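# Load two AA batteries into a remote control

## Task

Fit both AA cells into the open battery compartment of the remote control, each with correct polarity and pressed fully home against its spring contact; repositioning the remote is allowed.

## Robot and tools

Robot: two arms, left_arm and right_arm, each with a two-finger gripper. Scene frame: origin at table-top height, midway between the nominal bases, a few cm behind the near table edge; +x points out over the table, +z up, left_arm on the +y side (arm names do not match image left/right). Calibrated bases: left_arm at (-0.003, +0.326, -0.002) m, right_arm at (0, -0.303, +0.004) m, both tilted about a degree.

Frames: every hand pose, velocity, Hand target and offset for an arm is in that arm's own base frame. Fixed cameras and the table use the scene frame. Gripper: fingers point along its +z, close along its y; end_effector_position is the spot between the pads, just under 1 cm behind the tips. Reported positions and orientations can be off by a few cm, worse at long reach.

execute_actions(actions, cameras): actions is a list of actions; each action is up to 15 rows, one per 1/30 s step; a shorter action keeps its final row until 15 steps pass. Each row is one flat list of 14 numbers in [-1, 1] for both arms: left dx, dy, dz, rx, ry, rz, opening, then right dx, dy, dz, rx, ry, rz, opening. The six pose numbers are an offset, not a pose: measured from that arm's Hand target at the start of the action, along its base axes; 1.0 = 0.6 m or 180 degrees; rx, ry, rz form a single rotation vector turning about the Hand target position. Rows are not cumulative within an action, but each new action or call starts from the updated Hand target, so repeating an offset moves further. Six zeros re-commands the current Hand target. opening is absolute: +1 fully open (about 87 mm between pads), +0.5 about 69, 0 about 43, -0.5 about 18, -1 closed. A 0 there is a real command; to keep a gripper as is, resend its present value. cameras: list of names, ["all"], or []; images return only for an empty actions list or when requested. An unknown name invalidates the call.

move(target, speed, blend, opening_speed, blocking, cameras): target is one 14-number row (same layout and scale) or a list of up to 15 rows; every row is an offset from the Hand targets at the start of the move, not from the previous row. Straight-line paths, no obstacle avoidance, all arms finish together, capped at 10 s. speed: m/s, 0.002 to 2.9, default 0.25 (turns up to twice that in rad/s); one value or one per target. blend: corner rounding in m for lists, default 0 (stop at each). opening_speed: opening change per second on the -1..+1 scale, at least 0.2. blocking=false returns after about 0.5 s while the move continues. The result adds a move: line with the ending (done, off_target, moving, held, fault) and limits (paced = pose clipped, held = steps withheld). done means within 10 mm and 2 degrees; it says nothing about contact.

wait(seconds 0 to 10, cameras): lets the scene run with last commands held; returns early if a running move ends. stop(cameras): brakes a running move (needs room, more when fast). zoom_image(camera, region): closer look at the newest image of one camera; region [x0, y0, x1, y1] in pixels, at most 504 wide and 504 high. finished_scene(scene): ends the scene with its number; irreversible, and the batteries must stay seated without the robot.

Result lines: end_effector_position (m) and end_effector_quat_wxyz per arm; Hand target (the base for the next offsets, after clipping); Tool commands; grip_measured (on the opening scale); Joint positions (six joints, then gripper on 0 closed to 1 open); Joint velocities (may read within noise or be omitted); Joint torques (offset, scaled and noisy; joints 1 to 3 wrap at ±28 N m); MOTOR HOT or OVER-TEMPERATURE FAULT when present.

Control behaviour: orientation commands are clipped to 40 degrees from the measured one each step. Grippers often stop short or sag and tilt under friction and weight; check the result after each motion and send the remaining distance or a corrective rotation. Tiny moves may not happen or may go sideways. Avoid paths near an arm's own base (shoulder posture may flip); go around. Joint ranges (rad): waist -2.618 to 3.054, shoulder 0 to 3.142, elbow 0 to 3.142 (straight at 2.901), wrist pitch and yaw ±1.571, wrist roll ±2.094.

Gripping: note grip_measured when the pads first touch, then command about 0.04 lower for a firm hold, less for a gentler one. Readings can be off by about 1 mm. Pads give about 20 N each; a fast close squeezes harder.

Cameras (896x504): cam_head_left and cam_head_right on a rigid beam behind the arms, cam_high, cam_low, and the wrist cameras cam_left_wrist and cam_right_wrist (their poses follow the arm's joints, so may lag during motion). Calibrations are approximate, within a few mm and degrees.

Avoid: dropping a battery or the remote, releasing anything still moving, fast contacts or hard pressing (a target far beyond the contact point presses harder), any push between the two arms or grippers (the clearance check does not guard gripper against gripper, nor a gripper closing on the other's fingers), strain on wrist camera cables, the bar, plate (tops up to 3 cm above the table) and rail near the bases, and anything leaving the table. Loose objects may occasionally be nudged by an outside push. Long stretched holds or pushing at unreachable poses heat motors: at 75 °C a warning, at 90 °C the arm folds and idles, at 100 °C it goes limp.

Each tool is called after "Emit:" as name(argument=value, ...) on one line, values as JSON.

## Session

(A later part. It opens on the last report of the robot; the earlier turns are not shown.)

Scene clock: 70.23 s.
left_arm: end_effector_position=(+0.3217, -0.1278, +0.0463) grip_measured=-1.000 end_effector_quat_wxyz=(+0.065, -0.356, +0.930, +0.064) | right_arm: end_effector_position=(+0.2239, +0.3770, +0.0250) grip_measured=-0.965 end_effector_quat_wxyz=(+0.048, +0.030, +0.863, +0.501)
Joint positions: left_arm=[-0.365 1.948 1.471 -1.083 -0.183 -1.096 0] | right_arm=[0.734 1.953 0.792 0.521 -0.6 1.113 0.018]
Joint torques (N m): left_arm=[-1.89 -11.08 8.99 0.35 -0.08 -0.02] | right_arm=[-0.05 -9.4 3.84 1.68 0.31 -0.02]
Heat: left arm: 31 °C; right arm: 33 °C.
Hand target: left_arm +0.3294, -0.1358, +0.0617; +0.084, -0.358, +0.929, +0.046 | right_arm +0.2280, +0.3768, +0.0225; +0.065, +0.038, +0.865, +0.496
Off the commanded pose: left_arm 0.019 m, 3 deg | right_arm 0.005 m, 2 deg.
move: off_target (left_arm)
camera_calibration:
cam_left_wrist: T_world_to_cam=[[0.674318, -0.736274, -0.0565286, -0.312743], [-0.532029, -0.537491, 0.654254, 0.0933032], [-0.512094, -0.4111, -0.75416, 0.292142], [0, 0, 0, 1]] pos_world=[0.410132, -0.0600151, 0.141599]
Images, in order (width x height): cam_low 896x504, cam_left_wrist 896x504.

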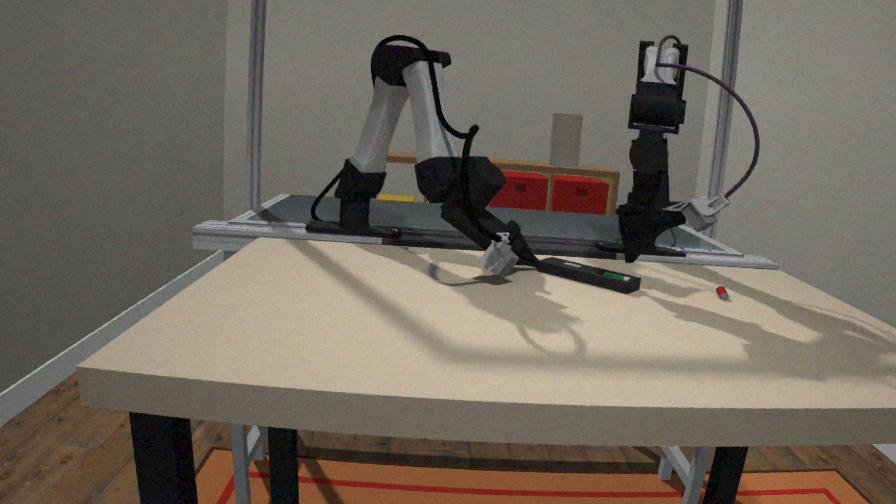

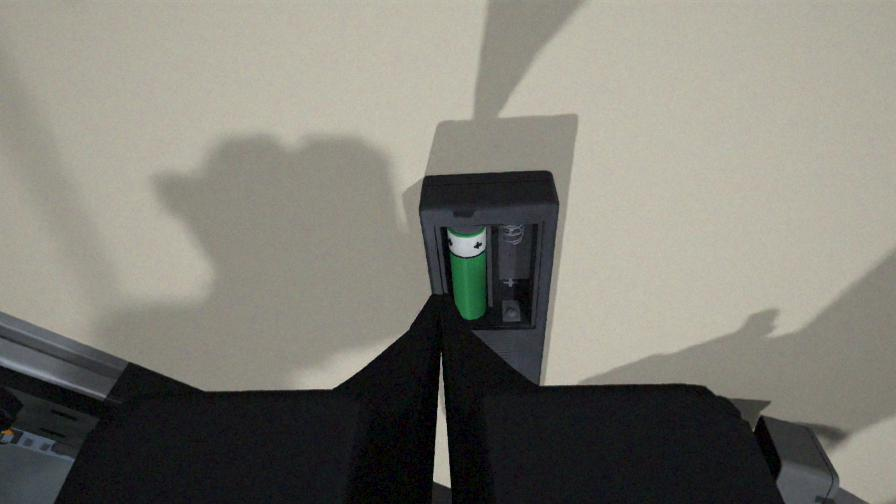

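Emit:
move(target=[-0.014,-0.032,-0.035,0,0,0,-1,0,0,0,0,0,0,-1], cameras=["cam_left_wrist"], speed=0.08)

Scene clock: 71.57 s.
left_arm: end_effector_position=(+0.3189, -0.1509, +0.0410) grip_measured=-1.000 end_effector_quat_wxyz=(+0.077, -0.354, +0.931, +0.052) | right_arm: end_effector_position=(+0.2239, +0.3770, +0.0250) grip_measured=-0.965 end_effector_quat_wxyz=(+0.048, +0.030, +0.863, +0.501)
Joint positions: left_arm=[-0.427 1.948 1.451 -1.04 -0.183 -1.151 0] | right_arm=[0.734 1.953 0.792 0.521 -0.6 1.113 0.018]
Joint torques (N m): left_arm=[-1.59 -9.28 5.94 0.6 -0.11 -0.07] | right_arm=[-0.03 -9.4 3.81 1.68 0.3 -0.03]
Heat: left arm: 31 °C; right arm: 33 °C.
Hand target: left_arm +0.3210, -0.1550, +0.0407; +0.084, -0.358, +0.929, +0.046 | right_arm +0.2280, +0.3768, +0.0225; +0.065, +0.038, +0.865, +0.496
Off the commanded pose: left_arm 0.005 m, 1 deg | right_arm 0.005 m, 2 deg.
move: done
camera_calibration:
cam_left_wrist: T_world_to_cam=[[0.669772, -0.742103, -0.026248, -0.328917], [-0.555618, -0.524287, 0.6453, 0.0927471], [-0.492641, -0.41762, -0.763478, 0.270491], [0, 0, 0, 1]] pos_world=[0.405086, -0.082502, 0.138031]
Images, in order (width x height): cam_left_wrist 896x504.

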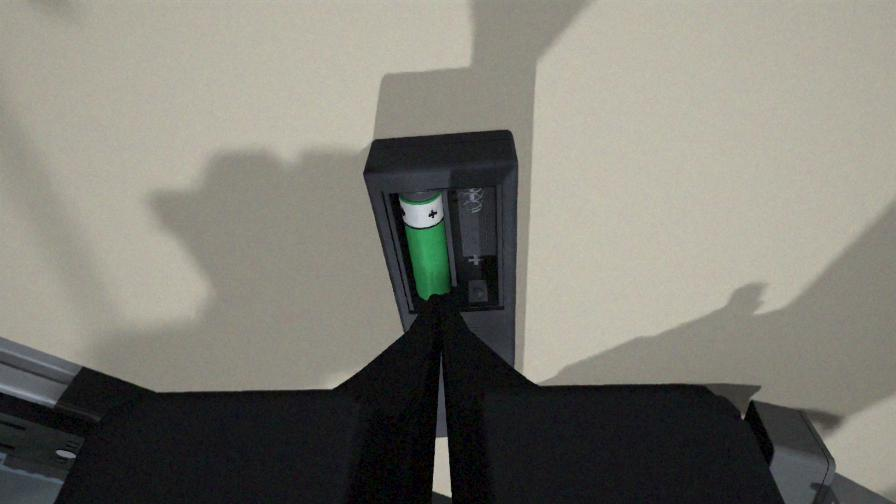

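Emit:
move(target=[[-0.015,0.002,-0.018,0,0,0,-1,0,0,0,0,0,0,-1],[-0.015,0.003,-0.065,0,0,0,-1,0,0,0,0,0,0,-1]], cameras=["cam_left_wrist"], speed=0.05)

Emit:
zoom_image(camera="cam_left_wrist", region=[340, 150, 550, 360])

Scene clock: 73.63 s.
left_arm: end_effector_position=(+0.3077, -0.1482, +0.0216) grip_measured=-1.000 end_effector_quat_wxyz=(+0.077, -0.355, +0.930, +0.052) | right_arm: end_effector_position=(+0.2239, +0.3770, +0.0250) grip_measured=-0.965 end_effector_quat_wxyz=(+0.048, +0.030, +0.863, +0.501)
Joint positions: left_arm=[-0.432 1.927 1.341 -0.951 -0.183 -1.158 0] | right_arm=[0.734 1.953 0.792 0.521 -0.6 1.113 0.018]
Joint torques (N m): left_arm=[-1.59 -6.17 3.04 1.18 -0.12 -0.04] | right_arm=[-0.06 -9.42 3.84 1.68 0.3 -0.01]
Heat: left arm: 31 °C; right arm: 33 °C.
Hand target: left_arm +0.3121, -0.1532, +0.0017; +0.084, -0.358, +0.929, +0.046 | right_arm +0.2280, +0.3768, +0.0225; +0.065, +0.038, +0.865, +0.496
Off the commanded pose: left_arm 0.021 m, 1 deg | right_arm 0.005 m, 2 deg.
move: off_target (left_arm)
camera_calibration:
cam_left_wrist: T_world_to_cam=[[0.67114, -0.74094, -0.0240611, -0.320193], [-0.555739, -0.524336, 0.645155, 0.100445], [-0.490638, -0.419618, -0.763673, 0.25042], [0, 0, 0, 1]] pos_world=[0.393581, -0.0794966, 0.118732]
Images, in order (width x height): cam_left_wrist 896x504.

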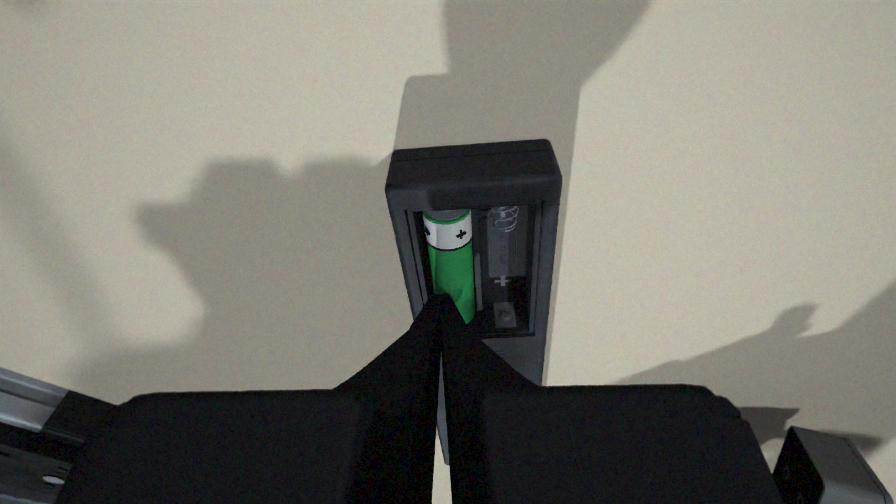

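Scaled by 2.400 from the camera's 896x504 image, which has a finer 1280x720 frame.

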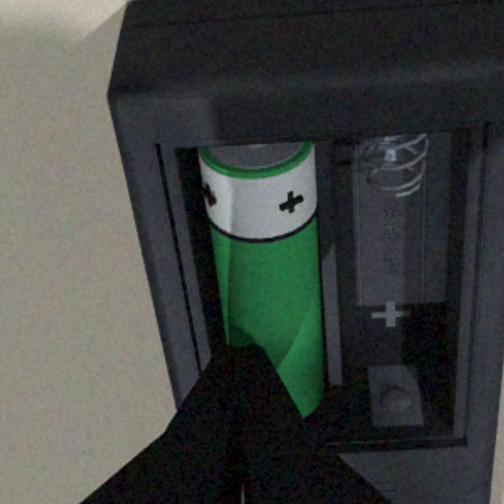

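Emit:
move(target=[[0,0,0.12,0,0,0,-1,0,-0.083,0.03,0,0,0,-1],[0.033,0.33,0.18,0.0132,-0.0988,-0.3303,0.3,-0.063,-0.112,0.167,-0.2186,-0.2989,0.1318,1]], cameras=["all"], speed=0.2)

Scene clock: 80.23 s.
left_arm: end_effector_position=(+0.3260, +0.0436, +0.0996) grip_measured=+0.300 end_effector_quat_wxyz=(+0.217, +0.139, +0.965, -0.040) | right_arm: end_effector_position=(+0.1872, +0.3047, +0.1033) grip_measured=+1.000 end_effector_quat_wxyz=(+0.330, -0.376, +0.853, +0.148)
Joint positions: left_arm=[0.194 1.562 1.19 -0.806 0.215 0.437 0.65] | right_arm=[1.078 1.408 0.937 -0.374 0.162 0.186 1]
Joint torques (N m): left_arm=[-0.38 -8.18 7.98 1.2 0.3 0.29] | right_arm=[0.05 -8.27 9.81 1.28 0.23 -0.11]
Heat: left arm: 32 °C; right arm: 33 °C.
Hand target: left_arm +0.3319, +0.0448, +0.1097; +0.239, +0.146, +0.959, -0.037 | right_arm +0.1900, +0.3096, +0.1225; +0.349, -0.376, +0.844, +0.155
Off the commanded pose: left_arm 0.012 m, 3 deg | right_arm 0.020 m, 3 deg.
move: off_target (left_arm, right_arm); target 2's new opening was sent with right_arm's hand 0.020 m and 3 deg from that target
camera_calibration:
cam_left_wrist: T_world_to_cam=[[-0.286398, -0.957512, 0.0338623, 0.127335], [-0.863145, 0.273191, 0.424674, 0.248282], [-0.415881, 0.0923977, -0.904713, 0.366625], [0, 0, 0, 1]] pos_world=[0.403245, 0.0202211, 0.22194]
cam_right_wrist: T_world_to_cam=[[0.739819, -0.672803, 0.00191124, 0.0644686], [-0.662034, -0.727464, 0.180298, 0.340072], [-0.119915, -0.134653, -0.98361, 0.307814], [0, 0, 0, 1]] pos_world=[0.214356, 0.332213, 0.241331]

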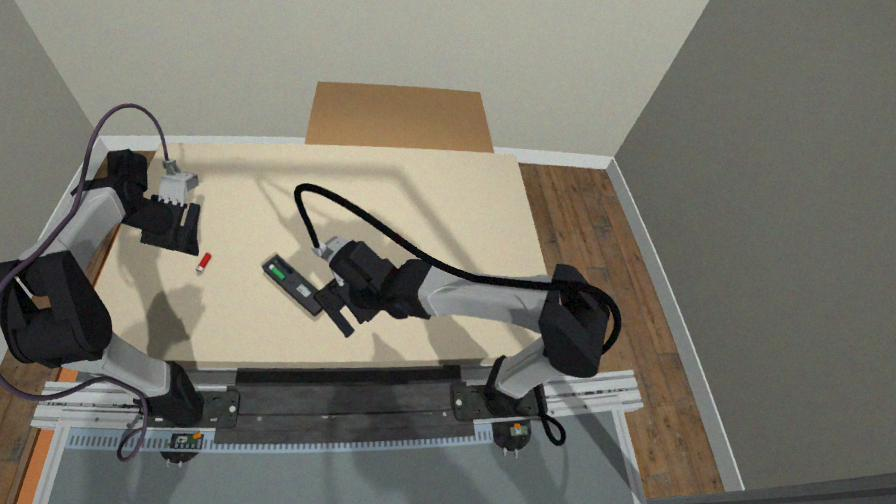

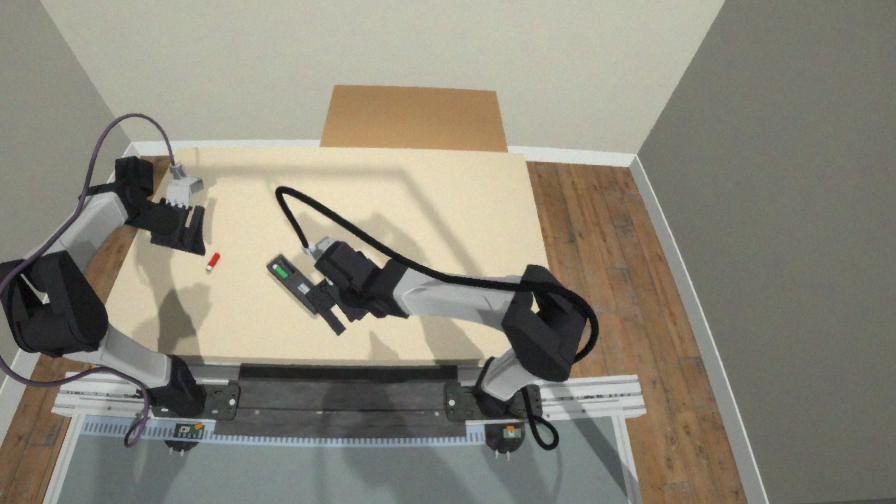

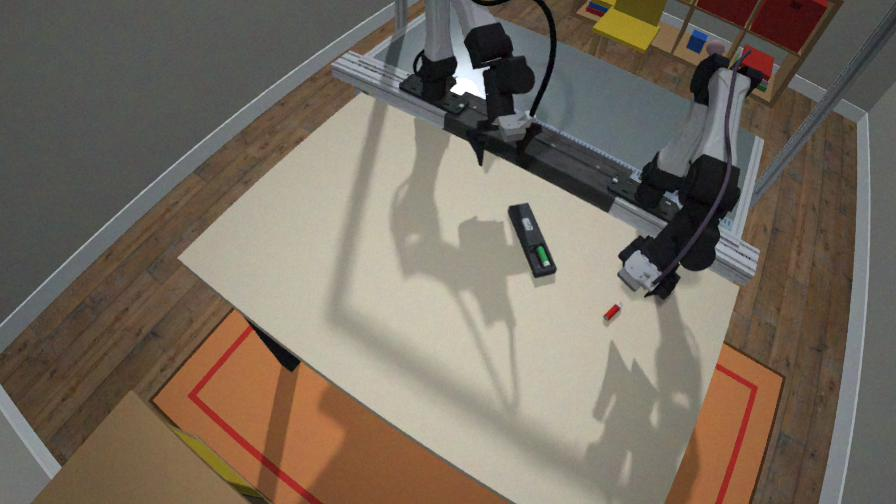

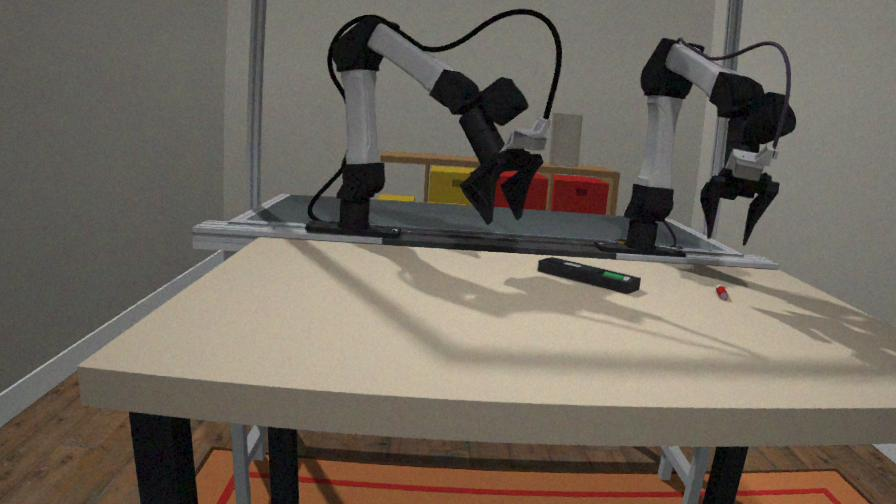

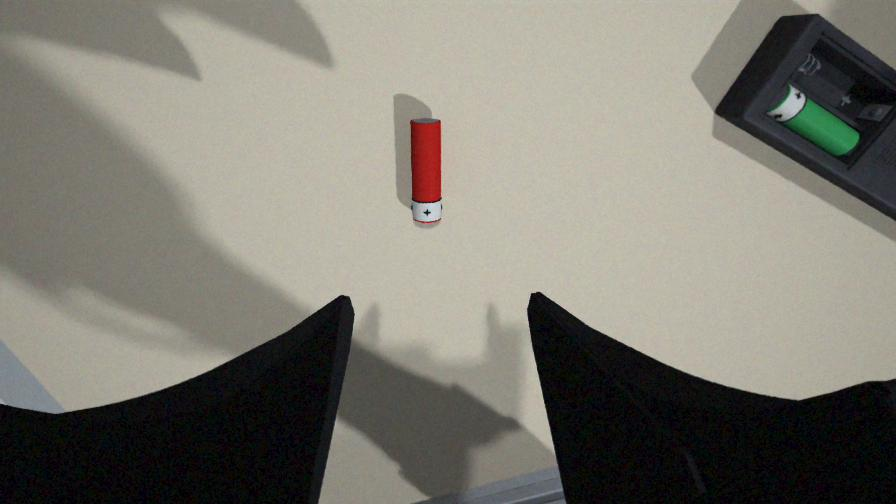

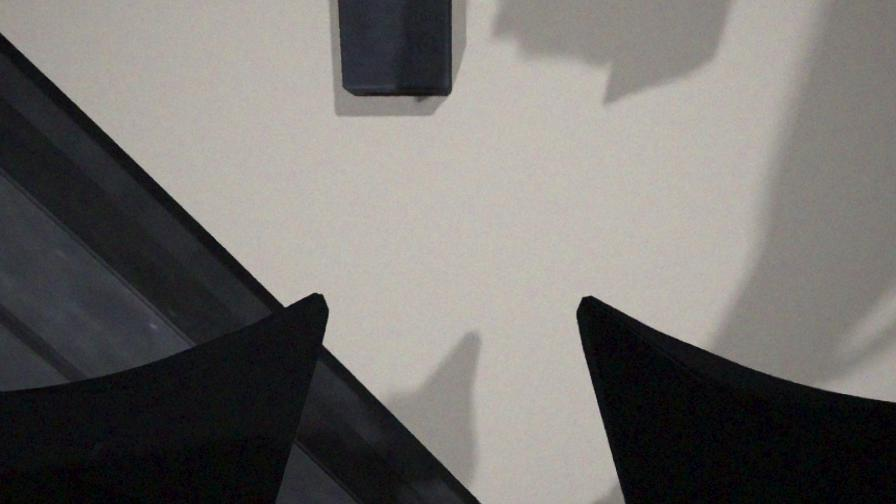

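Emit:
move(target=[0.003,0.0035,-0.118,0,0,0,0.2,0.089,0.158,-0.06,0,0,0,1], cameras=["cam_left_wrist","cam_right_wrist"], speed=0.15)

Scene clock: 82.50 s.
left_arm: end_effector_position=(+0.3297, +0.0459, +0.0407) grip_measured=+0.200 end_effector_quat_wxyz=(+0.231, +0.140, +0.962, -0.035) | right_arm: end_effector_position=(+0.2342, +0.3917, +0.0731) grip_measured=+1.000 end_effector_quat_wxyz=(+0.326, -0.379, +0.854, +0.144)
Joint positions: left_arm=[0.2 1.611 0.99 -0.529 0.217 0.442 0.6] | right_arm=[1.078 1.821 1.252 -0.287 0.162 0.181 1]
Joint torques (N m): left_arm=[-0.31 -6.06 6.57 1.36 0.3 0.3] | right_arm=[-0.64 -9.4 9.59 1.64 0.17 -0.1]
Heat: left arm: 32 °C; right arm: 33 °C.
Hand target: left_arm +0.3338, +0.0469, +0.0389; +0.239, +0.146, +0.959, -0.037 | right_arm +0.2435, +0.4044, +0.0866; +0.349, -0.376, +0.844, +0.155
Off the commanded pose: left_arm 0.004 m, 1 deg | right_arm 0.021 m, 3 deg.
move: off_target (right_arm)
camera_calibration:
cam_left_wrist: T_world_to_cam=[[-0.287545, -0.957559, 0.0199453, 0.133577], [-0.875112, 0.271136, 0.40083, 0.280884], [-0.389226, 0.0978024, -0.915935, 0.306157], [0, 0, 0, 1]] pos_world=[0.403378, 0.0218077, 0.165169]
cam_right_wrist: T_world_to_cam=[[0.742537, -0.669755, 0.00823457, 0.0859951], [-0.658585, -0.727801, 0.191237, 0.438476], [-0.122089, -0.147424, -0.981509, 0.300871], [0, 0, 0, 1]] pos_world=[0.261652, 0.421074, 0.210746]
Images, in order (width x height): cam_left_wrist 896x504, cam_right_wrist 896x504.

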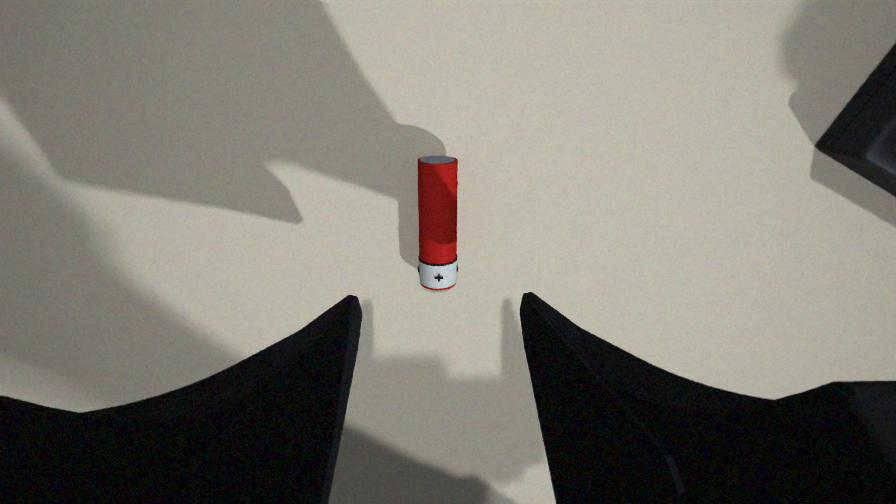

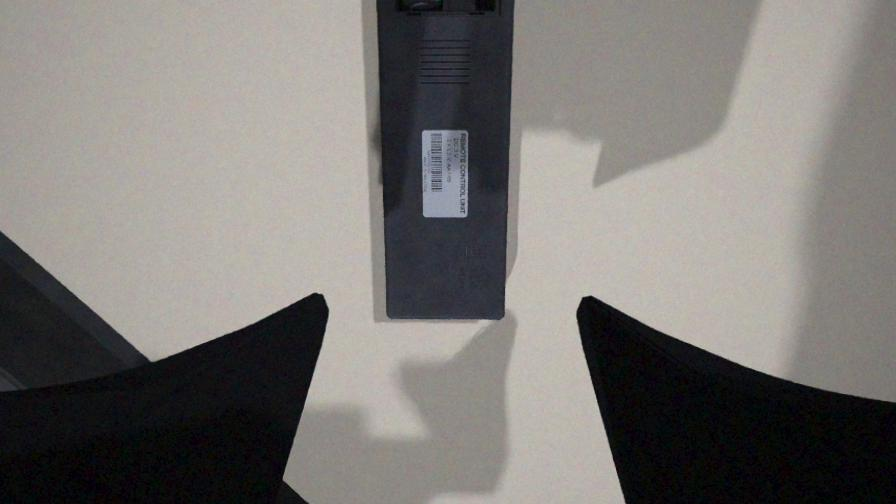

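Emit:
move(target=[-0.009,0.0035,-0.056,0,0,0,0.2,-0.005,-0.006,-0.1,0,0,0,1], cameras=["cam_left_wrist","cam_right_wrist"], speed=0.1)

Scene clock: 84.13 s.
left_arm: end_effector_position=(+0.3279, +0.0483, +0.0115) grip_measured=+0.200 end_effector_quat_wxyz=(+0.238, +0.141, +0.960, -0.033) | right_arm: end_effector_position=(+0.2403, +0.4016, +0.0342) grip_measured=+1.000 end_effector_quat_wxyz=(+0.348, -0.374, +0.845, +0.158)
Joint positions: left_arm=[0.209 1.646 0.895 -0.385 0.222 0.452 0.6] | right_arm=[1.078 1.893 1.144 -0.051 0.166 0.178 1]
Joint torques (N m): left_arm=[-0.21 -5.37 5.82 1.41 0.3 0.29] | right_arm=[-0.43 -8.91 4.68 1.69 0.16 -0.07]
Heat: left arm: 32 °C; right arm: 33 °C.
Hand target: left_arm +0.3283, +0.0490, +0.0052; +0.239, +0.146, +0.959, -0.037 | right_arm +0.2405, +0.4007, +0.0266; +0.349, -0.376, +0.844, +0.155
Off the commanded pose: left_arm 0.006 m, 1 deg | right_arm 0.008 m, 0 deg.
move: done
camera_calibration:
cam_left_wrist: T_world_to_cam=[[-0.289032, -0.957231, 0.0130151, 0.136508], [-0.880797, 0.27123, 0.388112, 0.292345], [-0.375043, 0.100713, -0.92152, 0.273812], [0, 0, 0, 1]] pos_world=[0.399643, 0.0238003, 0.137084]
cam_right_wrist: T_world_to_cam=[[0.742034, -0.670362, 0.000092762, 0.0890771], [-0.664111, -0.735096, 0.136347, 0.463306], [-0.0913339, -0.101236, -0.990661, 0.239298], [0, 0, 0, 1]] pos_world=[0.263444, 0.424514, 0.173884]
Images, in order (width x height): cam_left_wrist 896x504, cam_right_wrist 896x504.

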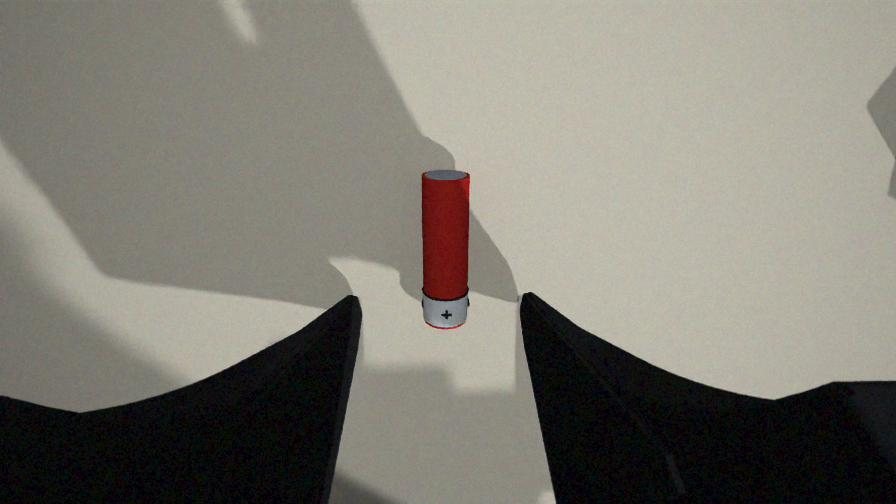

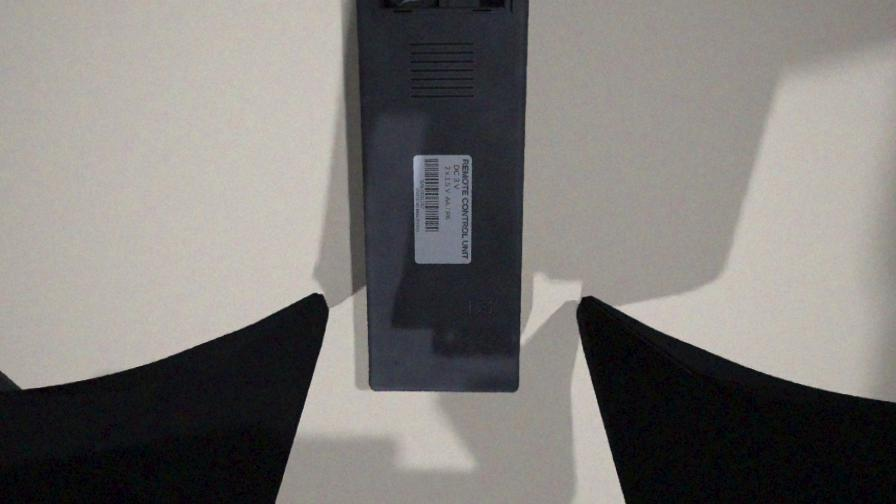

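Emit:
move(target=[[-0.001,-0.003,-0.008,0,0,0,0.2,-0.001,-0.001,-0.026,0,0,0,1],[-0.001,-0.003,-0.008,0,0,0,-0.64,-0.001,-0.001,-0.026,0,0,0,0.0]], cameras=["cam_left_wrist","cam_right_wrist"], speed=0.08, opening_speed=0.6)

Scene clock: 87.33 s.
left_arm: end_effector_position=(+0.3348, +0.0498, +0.0105) grip_measured=-0.606 end_effector_quat_wxyz=(+0.252, +0.143, +0.957, -0.027) | right_arm: end_effector_position=(+0.2491, +0.4089, +0.0341) grip_measured=+0.100 end_effector_quat_wxyz=(+0.377, -0.366, +0.835, +0.165)
Joint positions: left_arm=[0.209 1.652 0.885 -0.339 0.222 0.453 0.197] | right_arm=[1.078 1.908 1.12 0.049 0.189 0.169 0.55]
Joint torques (N m): left_arm=[-0.73 -5.31 5.31 1.19 0.28 0.22] | right_arm=[-0.42 -7.68 3.9 1.4 -0.11 0.05]
Heat: left arm: 32 °C; right arm: 33 °C.
Hand target: left_arm +0.3277, +0.0472, +0.0005; +0.239, +0.146, +0.959, -0.037 | right_arm +0.2400, +0.4002, +0.0111; +0.349, -0.376, +0.844, +0.155
Off the commanded pose: left_arm 0.013 m, 2 deg | right_arm 0.026 m, 4 deg.
move: off_target (left_arm, right_arm); target 2's new opening was sent with right_arm's hand 0.025 m and 3 deg from that target
camera_calibration:
cam_left_wrist: T_world_to_cam=[[-0.289869, -0.957063, -0.00244291, 0.140396], [-0.892139, 0.269279, 0.362734, 0.302612], [-0.346502, 0.107325, -0.93189, 0.265521], [0, 0, 0, 1]] pos_world=[0.402672, 0.0243839, 0.138012]
cam_right_wrist: T_world_to_cam=[[0.735366, -0.677636, 0.00678507, 0.0919373], [-0.676174, -0.733041, 0.0737493, 0.478789], [-0.0450014, -0.0588206, -0.997254, 0.212049], [0, 0, 0, 1]] pos_world=[0.26568, 0.425745, 0.175532]
Images, in order (width x height): cam_left_wrist 896x504, cam_right_wrist 896x504.

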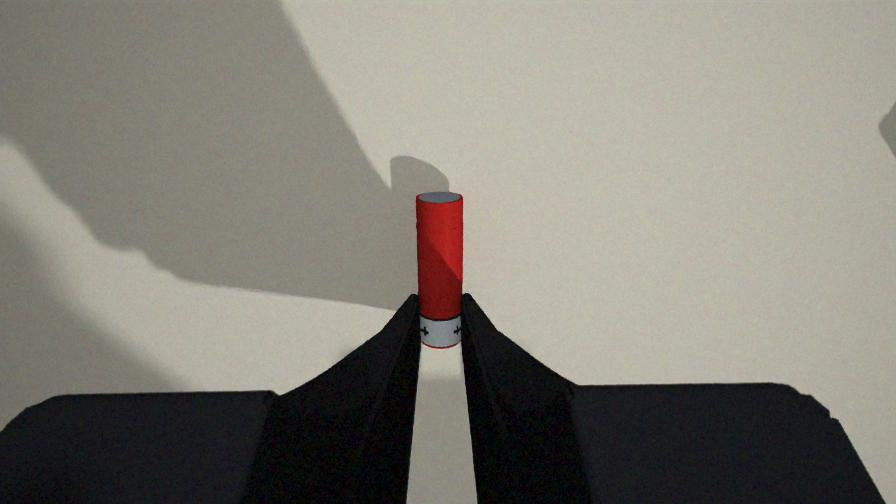

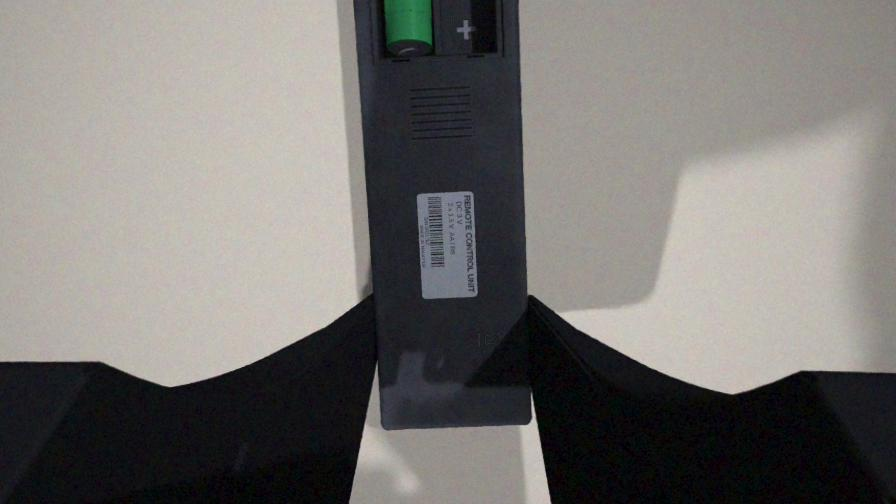

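Emit:
move(target=[[0.005,0,0.15,0,0,0,-0.64,0.008,0.008,0.045,0,0,0,0.5],[0.005,0,0.15,0,0,0,-0.64,-0.007,-0.007,0.03,0.1115,-0.1004,0,0.5]], cameras=["cam_right_wrist","cam_left_wrist","cam_head_right","cam_low"], speed=0.12, opening_speed=1)

Scene clock: 92.67 s.
left_arm: end_effector_position=(+0.3202, +0.0466, +0.0742) grip_measured=-0.606 end_effector_quat_wxyz=(+0.212, +0.139, +0.966, -0.042) | right_arm: end_effector_position=(+0.2387, +0.3976, +0.0340) grip_measured=+0.500 end_effector_quat_wxyz=(+0.536, -0.325, +0.741, +0.241)
Joint positions: left_arm=[0.209 1.571 1.099 -0.72 0.223 0.453 0.197] | right_arm=[1.124 1.904 0.669 0.908 0.273 0.1 0.75]
Joint torques (N m): left_arm=[-0.94 -8.29 9.76 1.07 0.27 0.21] | right_arm=[0.12 -7.41 3.23 1.97 0.13 -0.08]
Heat: left arm: 33 °C; right arm: 33 °C.
Hand target: left_arm +0.3308, +0.0472, +0.0906; +0.239, +0.146, +0.959, -0.037 | right_arm +0.2357, +0.3959, +0.0290; +0.537, -0.330, +0.739, +0.238
Off the commanded pose: left_arm 0.019 m, 3 deg | right_arm 0.006 m, 1 deg.
move: off_target (left_arm)
camera_calibration:
cam_left_wrist: T_world_to_cam=[[-0.28845, -0.956676, 0.0395878, 0.129616], [-0.858441, 0.276702, 0.431875, 0.251002], [-0.424118, 0.0905903, -0.901064, 0.343552], [0, 0, 0, 1]] pos_world=[0.398564, 0.0234253, 0.19603]
cam_right_wrist: T_world_to_cam=[[0.738758, -0.673965, -0.00276185, 0.0898532], [-0.637165, -0.697073, -0.3288, 0.45363], [0.219675, 0.244664, -0.944395, 0.0251698], [0, 0, 0, 1]] pos_world=[0.217128, 0.370613, 0.173172]
Images, in order (width x height): cam_head_right 896x504, cam_low 896x504, cam_left_wrist 896x504, cam_right_wrist 896x504.

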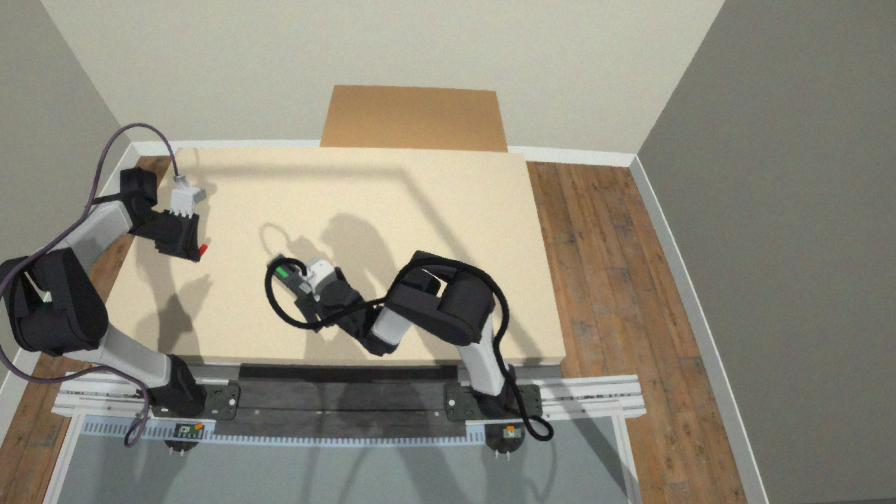

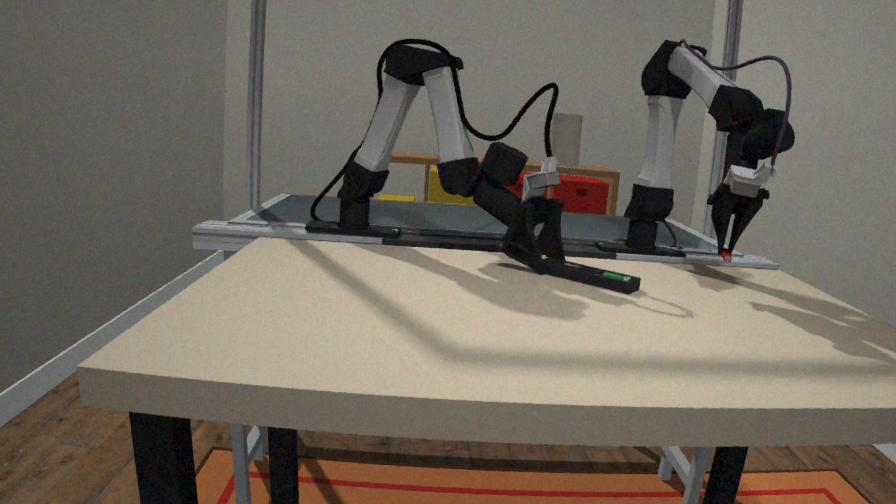

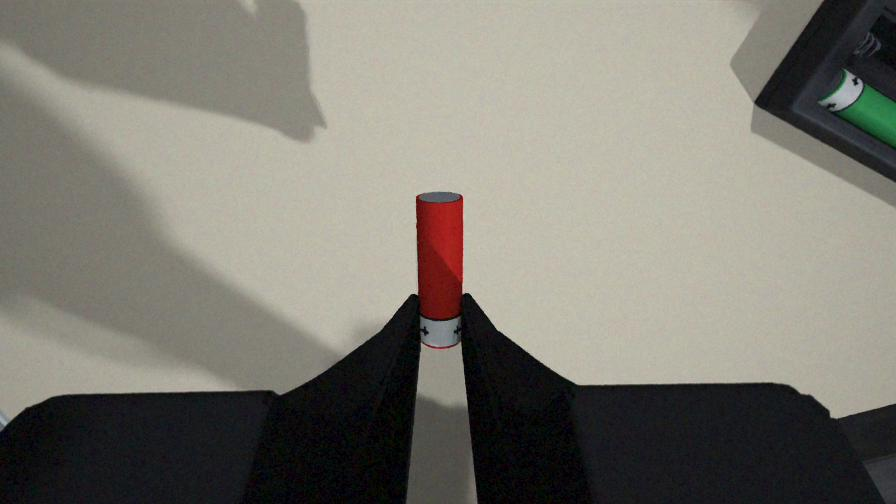

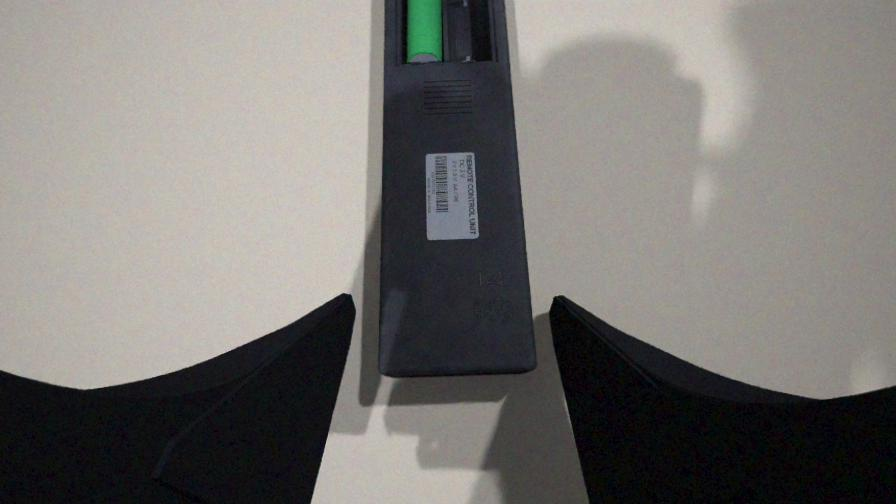

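Emit:
move(target=[[0,0,0,0,0,0,-0.64,-0.022,-0.024,-0.012,0,0,0,0.5],[0,0,0,0,0,0,-0.64,-0.022,-0.024,-0.012,0,0,0,0.0]], cameras=["cam_right_wrist","cam_low"], speed=0.1, opening_speed=0.5)

Scene clock: 94.87 s.
left_arm: end_effector_position=(+0.3202, +0.0466, +0.0742) grip_measured=-0.606 end_effector_quat_wxyz=(+0.212, +0.139, +0.966, -0.042) | right_arm: end_effector_position=(+0.2309, +0.3862, +0.0320) grip_measured=+0.095 end_effector_quat_wxyz=(+0.551, -0.316, +0.733, +0.242)
Joint positions: left_arm=[0.209 1.571 1.099 -0.72 0.223 0.453 0.197] | right_arm=[1.141 1.904 0.592 1.02 0.307 0.097 0.547]
Joint torques (N m): left_arm=[-0.92 -8.25 9.73 1.07 0.28 0.2] | right_arm=[0.28 -8.4 2.39 1.59 -0.04 0.01]
Heat: left arm: 33 °C; right arm: 34 °C.
Hand target: left_arm +0.3308, +0.0472, +0.0906; +0.239, +0.146, +0.959, -0.037 | right_arm +0.2225, +0.3815, +0.0218; +0.537, -0.330, +0.739, +0.238
Off the commanded pose: left_arm 0.019 m, 3 deg | right_arm 0.014 m, 2 deg.
move: off_target (left_arm, right_arm); target 2's new opening was sent with right_arm's hand 0.014 m and 2 deg from that target
camera_calibration:
cam_right_wrist: T_world_to_cam=[[0.729588, -0.683887, -0.000575981, 0.0938973], [-0.637442, -0.679735, -0.362806, 0.434454], [0.247727, 0.265066, -0.931864, 0.0130026], [0, 0, 0, 1]] pos_world=[0.205212, 0.356082, 0.169793]
Images, in order (width x height): cam_low 896x504, cam_right_wrist 896x504.

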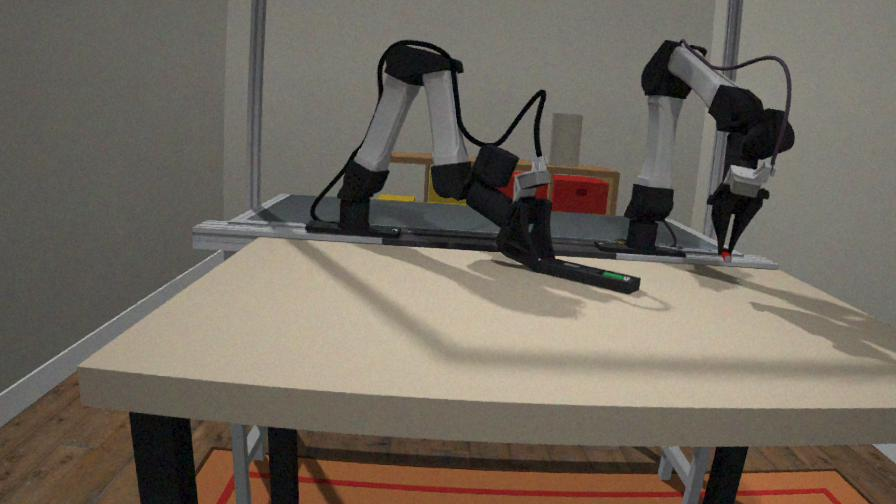

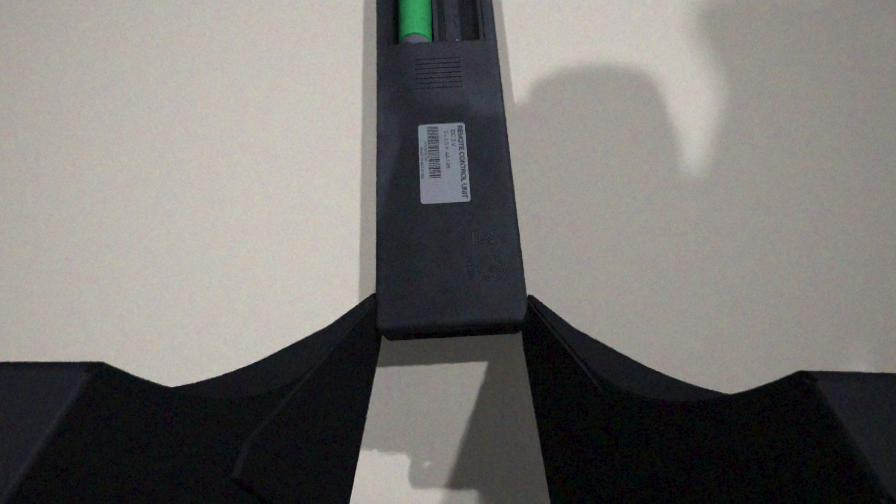

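Emit:
move(target=[-0.02,-0.37,0.025,-0.028,0.1076,0.359,-0.64,0,0,0,0,0,0,0.0], cameras=["cam_left_wrist","cam_right_wrist","cam_head_right"], speed=0.15)

Scene clock: 100.03 s.
left_arm: end_effector_position=(+0.3132, -0.1688, +0.1018) grip_measured=-0.606 end_effector_quat_wxyz=(+0.066, -0.400, +0.913, +0.039) | right_arm: end_effector_position=(+0.2309, +0.3862, +0.0320) grip_measured=+0.095 end_effector_quat_wxyz=(+0.551, -0.316, +0.733, +0.242)
Joint positions: left_arm=[-0.458 1.914 1.648 -1.28 -0.152 -1.282 0.197] | right_arm=[1.141 1.904 0.592 1.02 0.307 0.097 0.547]
Joint torques (N m): left_arm=[-1.51 -7.76 9.42 0.32 -0.09 -0.02] | right_arm=[0.27 -8.43 2.41 1.6 -0.03 0.01]
Heat: left arm: 34 °C; right arm: 34 °C.
Hand target: left_arm +0.3187, -0.1749, +0.1055; +0.071, -0.404, +0.911, +0.033 | right_arm +0.2225, +0.3815, +0.0218; +0.537, -0.330, +0.739, +0.238
Off the commanded pose: left_arm 0.009 m, 1 deg | right_arm 0.014 m, 2 deg.
move: off_target (right_arm)
camera_calibration:
cam_left_wrist: T_world_to_cam=[[0.738588, -0.674153, -0.00233345, -0.34929], [-0.500902, -0.551088, 0.667383, 0.0170669], [-0.451204, -0.491752, -0.744711, 0.279154], [0, 0, 0, 1]] pos_world=[0.392485, -0.0887947, 0.195684]
cam_right_wrist: T_world_to_cam=[[0.729588, -0.683887, -0.000575981, 0.0938973], [-0.637442, -0.679735, -0.362806, 0.434454], [0.247727, 0.265066, -0.931864, 0.0130026], [0, 0, 0, 1]] pos_world=[0.205212, 0.356082, 0.169793]
Images, in order (width x height): cam_head_right 896x504, cam_left_wrist 896x504, cam_right_wrist 896x504.

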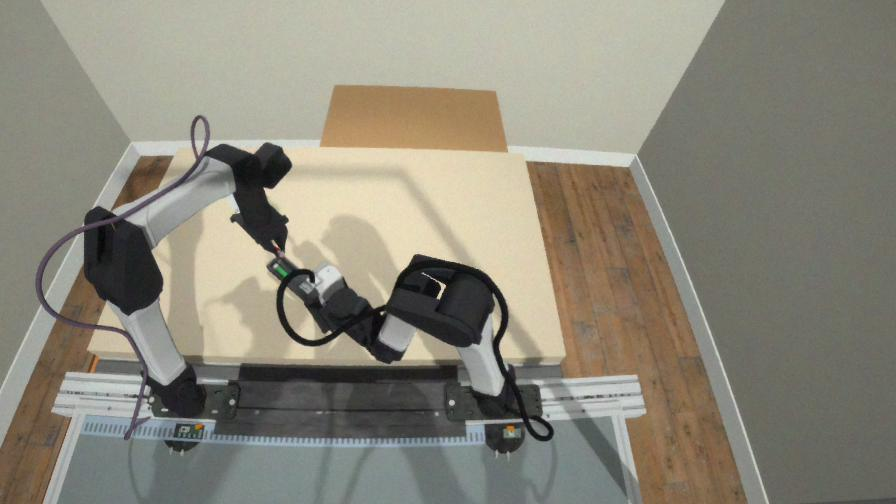

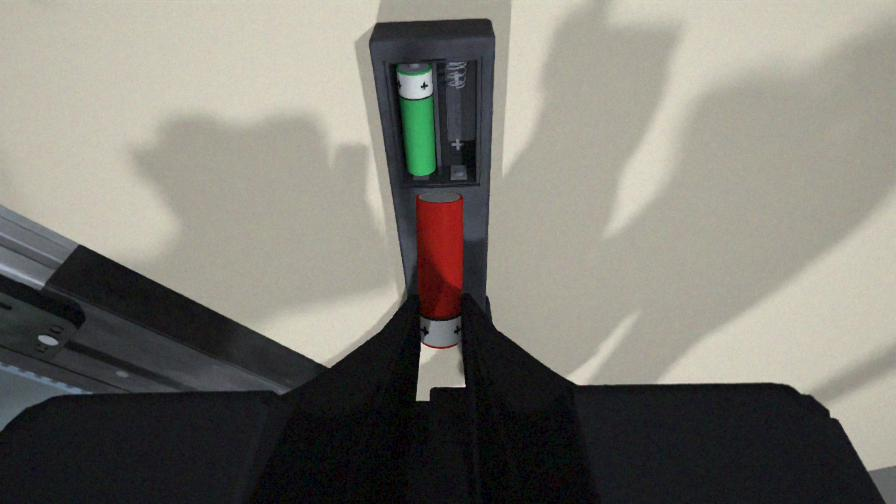

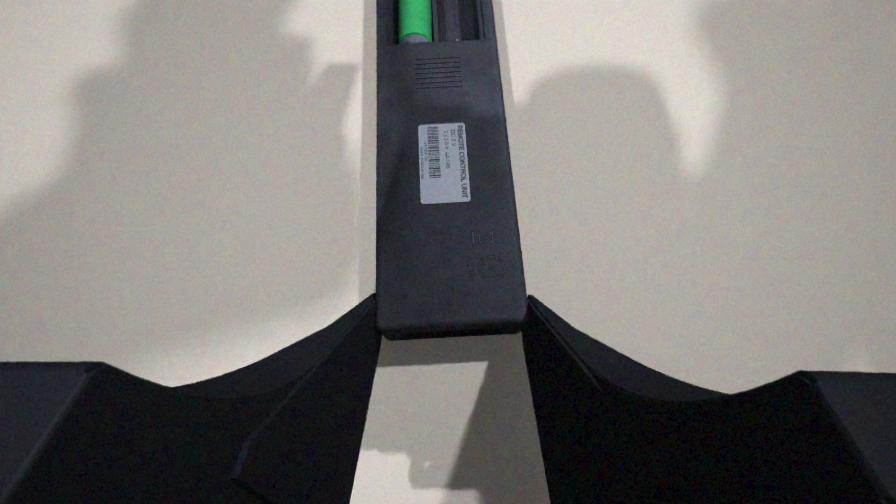

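Emit:
move(target=[0.014,-0.002,-0.088,0,0,0.014,-0.64,0,0,0,0,0,0,0.0], cameras=["cam_left_wrist"], speed=0.12)

Emit:
zoom_image(camera="cam_left_wrist", region=[340, 100, 550, 310])

Scene clock: 101.73 s.
left_arm: end_effector_position=(+0.3234, -0.1743, +0.0555) grip_measured=-0.606 end_effector_quat_wxyz=(+0.066, -0.417, +0.906, +0.039) | right_arm: end_effector_position=(+0.2309, +0.3862, +0.0320) grip_measured=+0.095 end_effector_quat_wxyz=(+0.551, -0.316, +0.733, +0.242)
Joint positions: left_arm=[-0.458 1.974 1.547 -1.119 -0.152 -1.319 0.197] | right_arm=[1.141 1.904 0.592 1.02 0.307 0.097 0.547]
Joint torques (N m): left_arm=[-0.9 -8.7 6.32 0.53 -0.1 -0.05] | right_arm=[0.27 -8.39 2.36 1.59 -0.04 0.01]
Heat: left arm: 34 °C; right arm: 34 °C.
Hand target: left_arm +0.3271, -0.1761, +0.0528; +0.070, -0.424, +0.902, +0.035 | right_arm +0.2225, +0.3815, +0.0218; +0.537, -0.330, +0.739, +0.238
Off the commanded pose: left_arm 0.005 m, 1 deg | right_arm 0.014 m, 2 deg.
move: off_target (right_arm)
camera_calibration:
cam_left_wrist: T_world_to_cam=[[0.762935, -0.646471, 0.002255, -0.363922], [-0.482705, -0.567339, 0.667175, 0.0413871], [-0.43003, -0.5101, -0.744897, 0.236512], [0, 0, 0, 1]] pos_world=[0.399334, -0.0911395, 0.149385]
Images, in order (width x height): cam_left_wrist 896x504.

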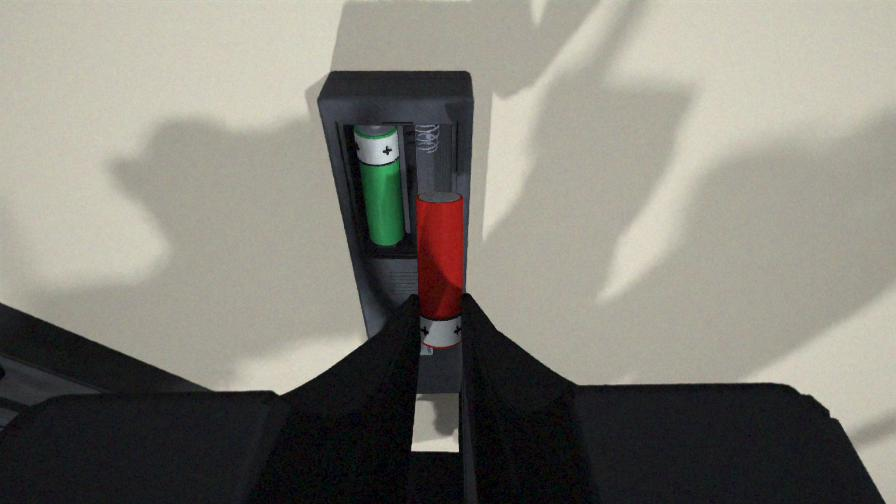

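Scaled by 2.400 from the camera's 896x504 image, which has a finer 1280x720 frame.

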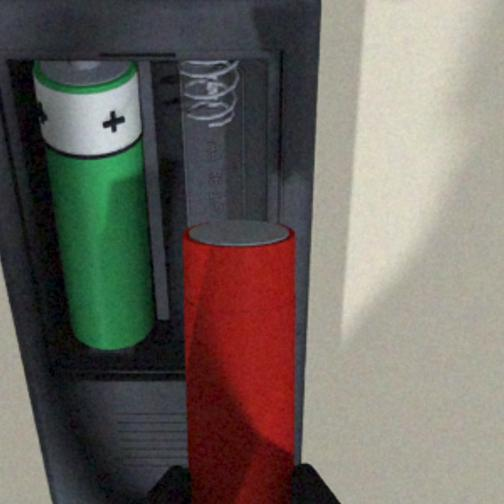

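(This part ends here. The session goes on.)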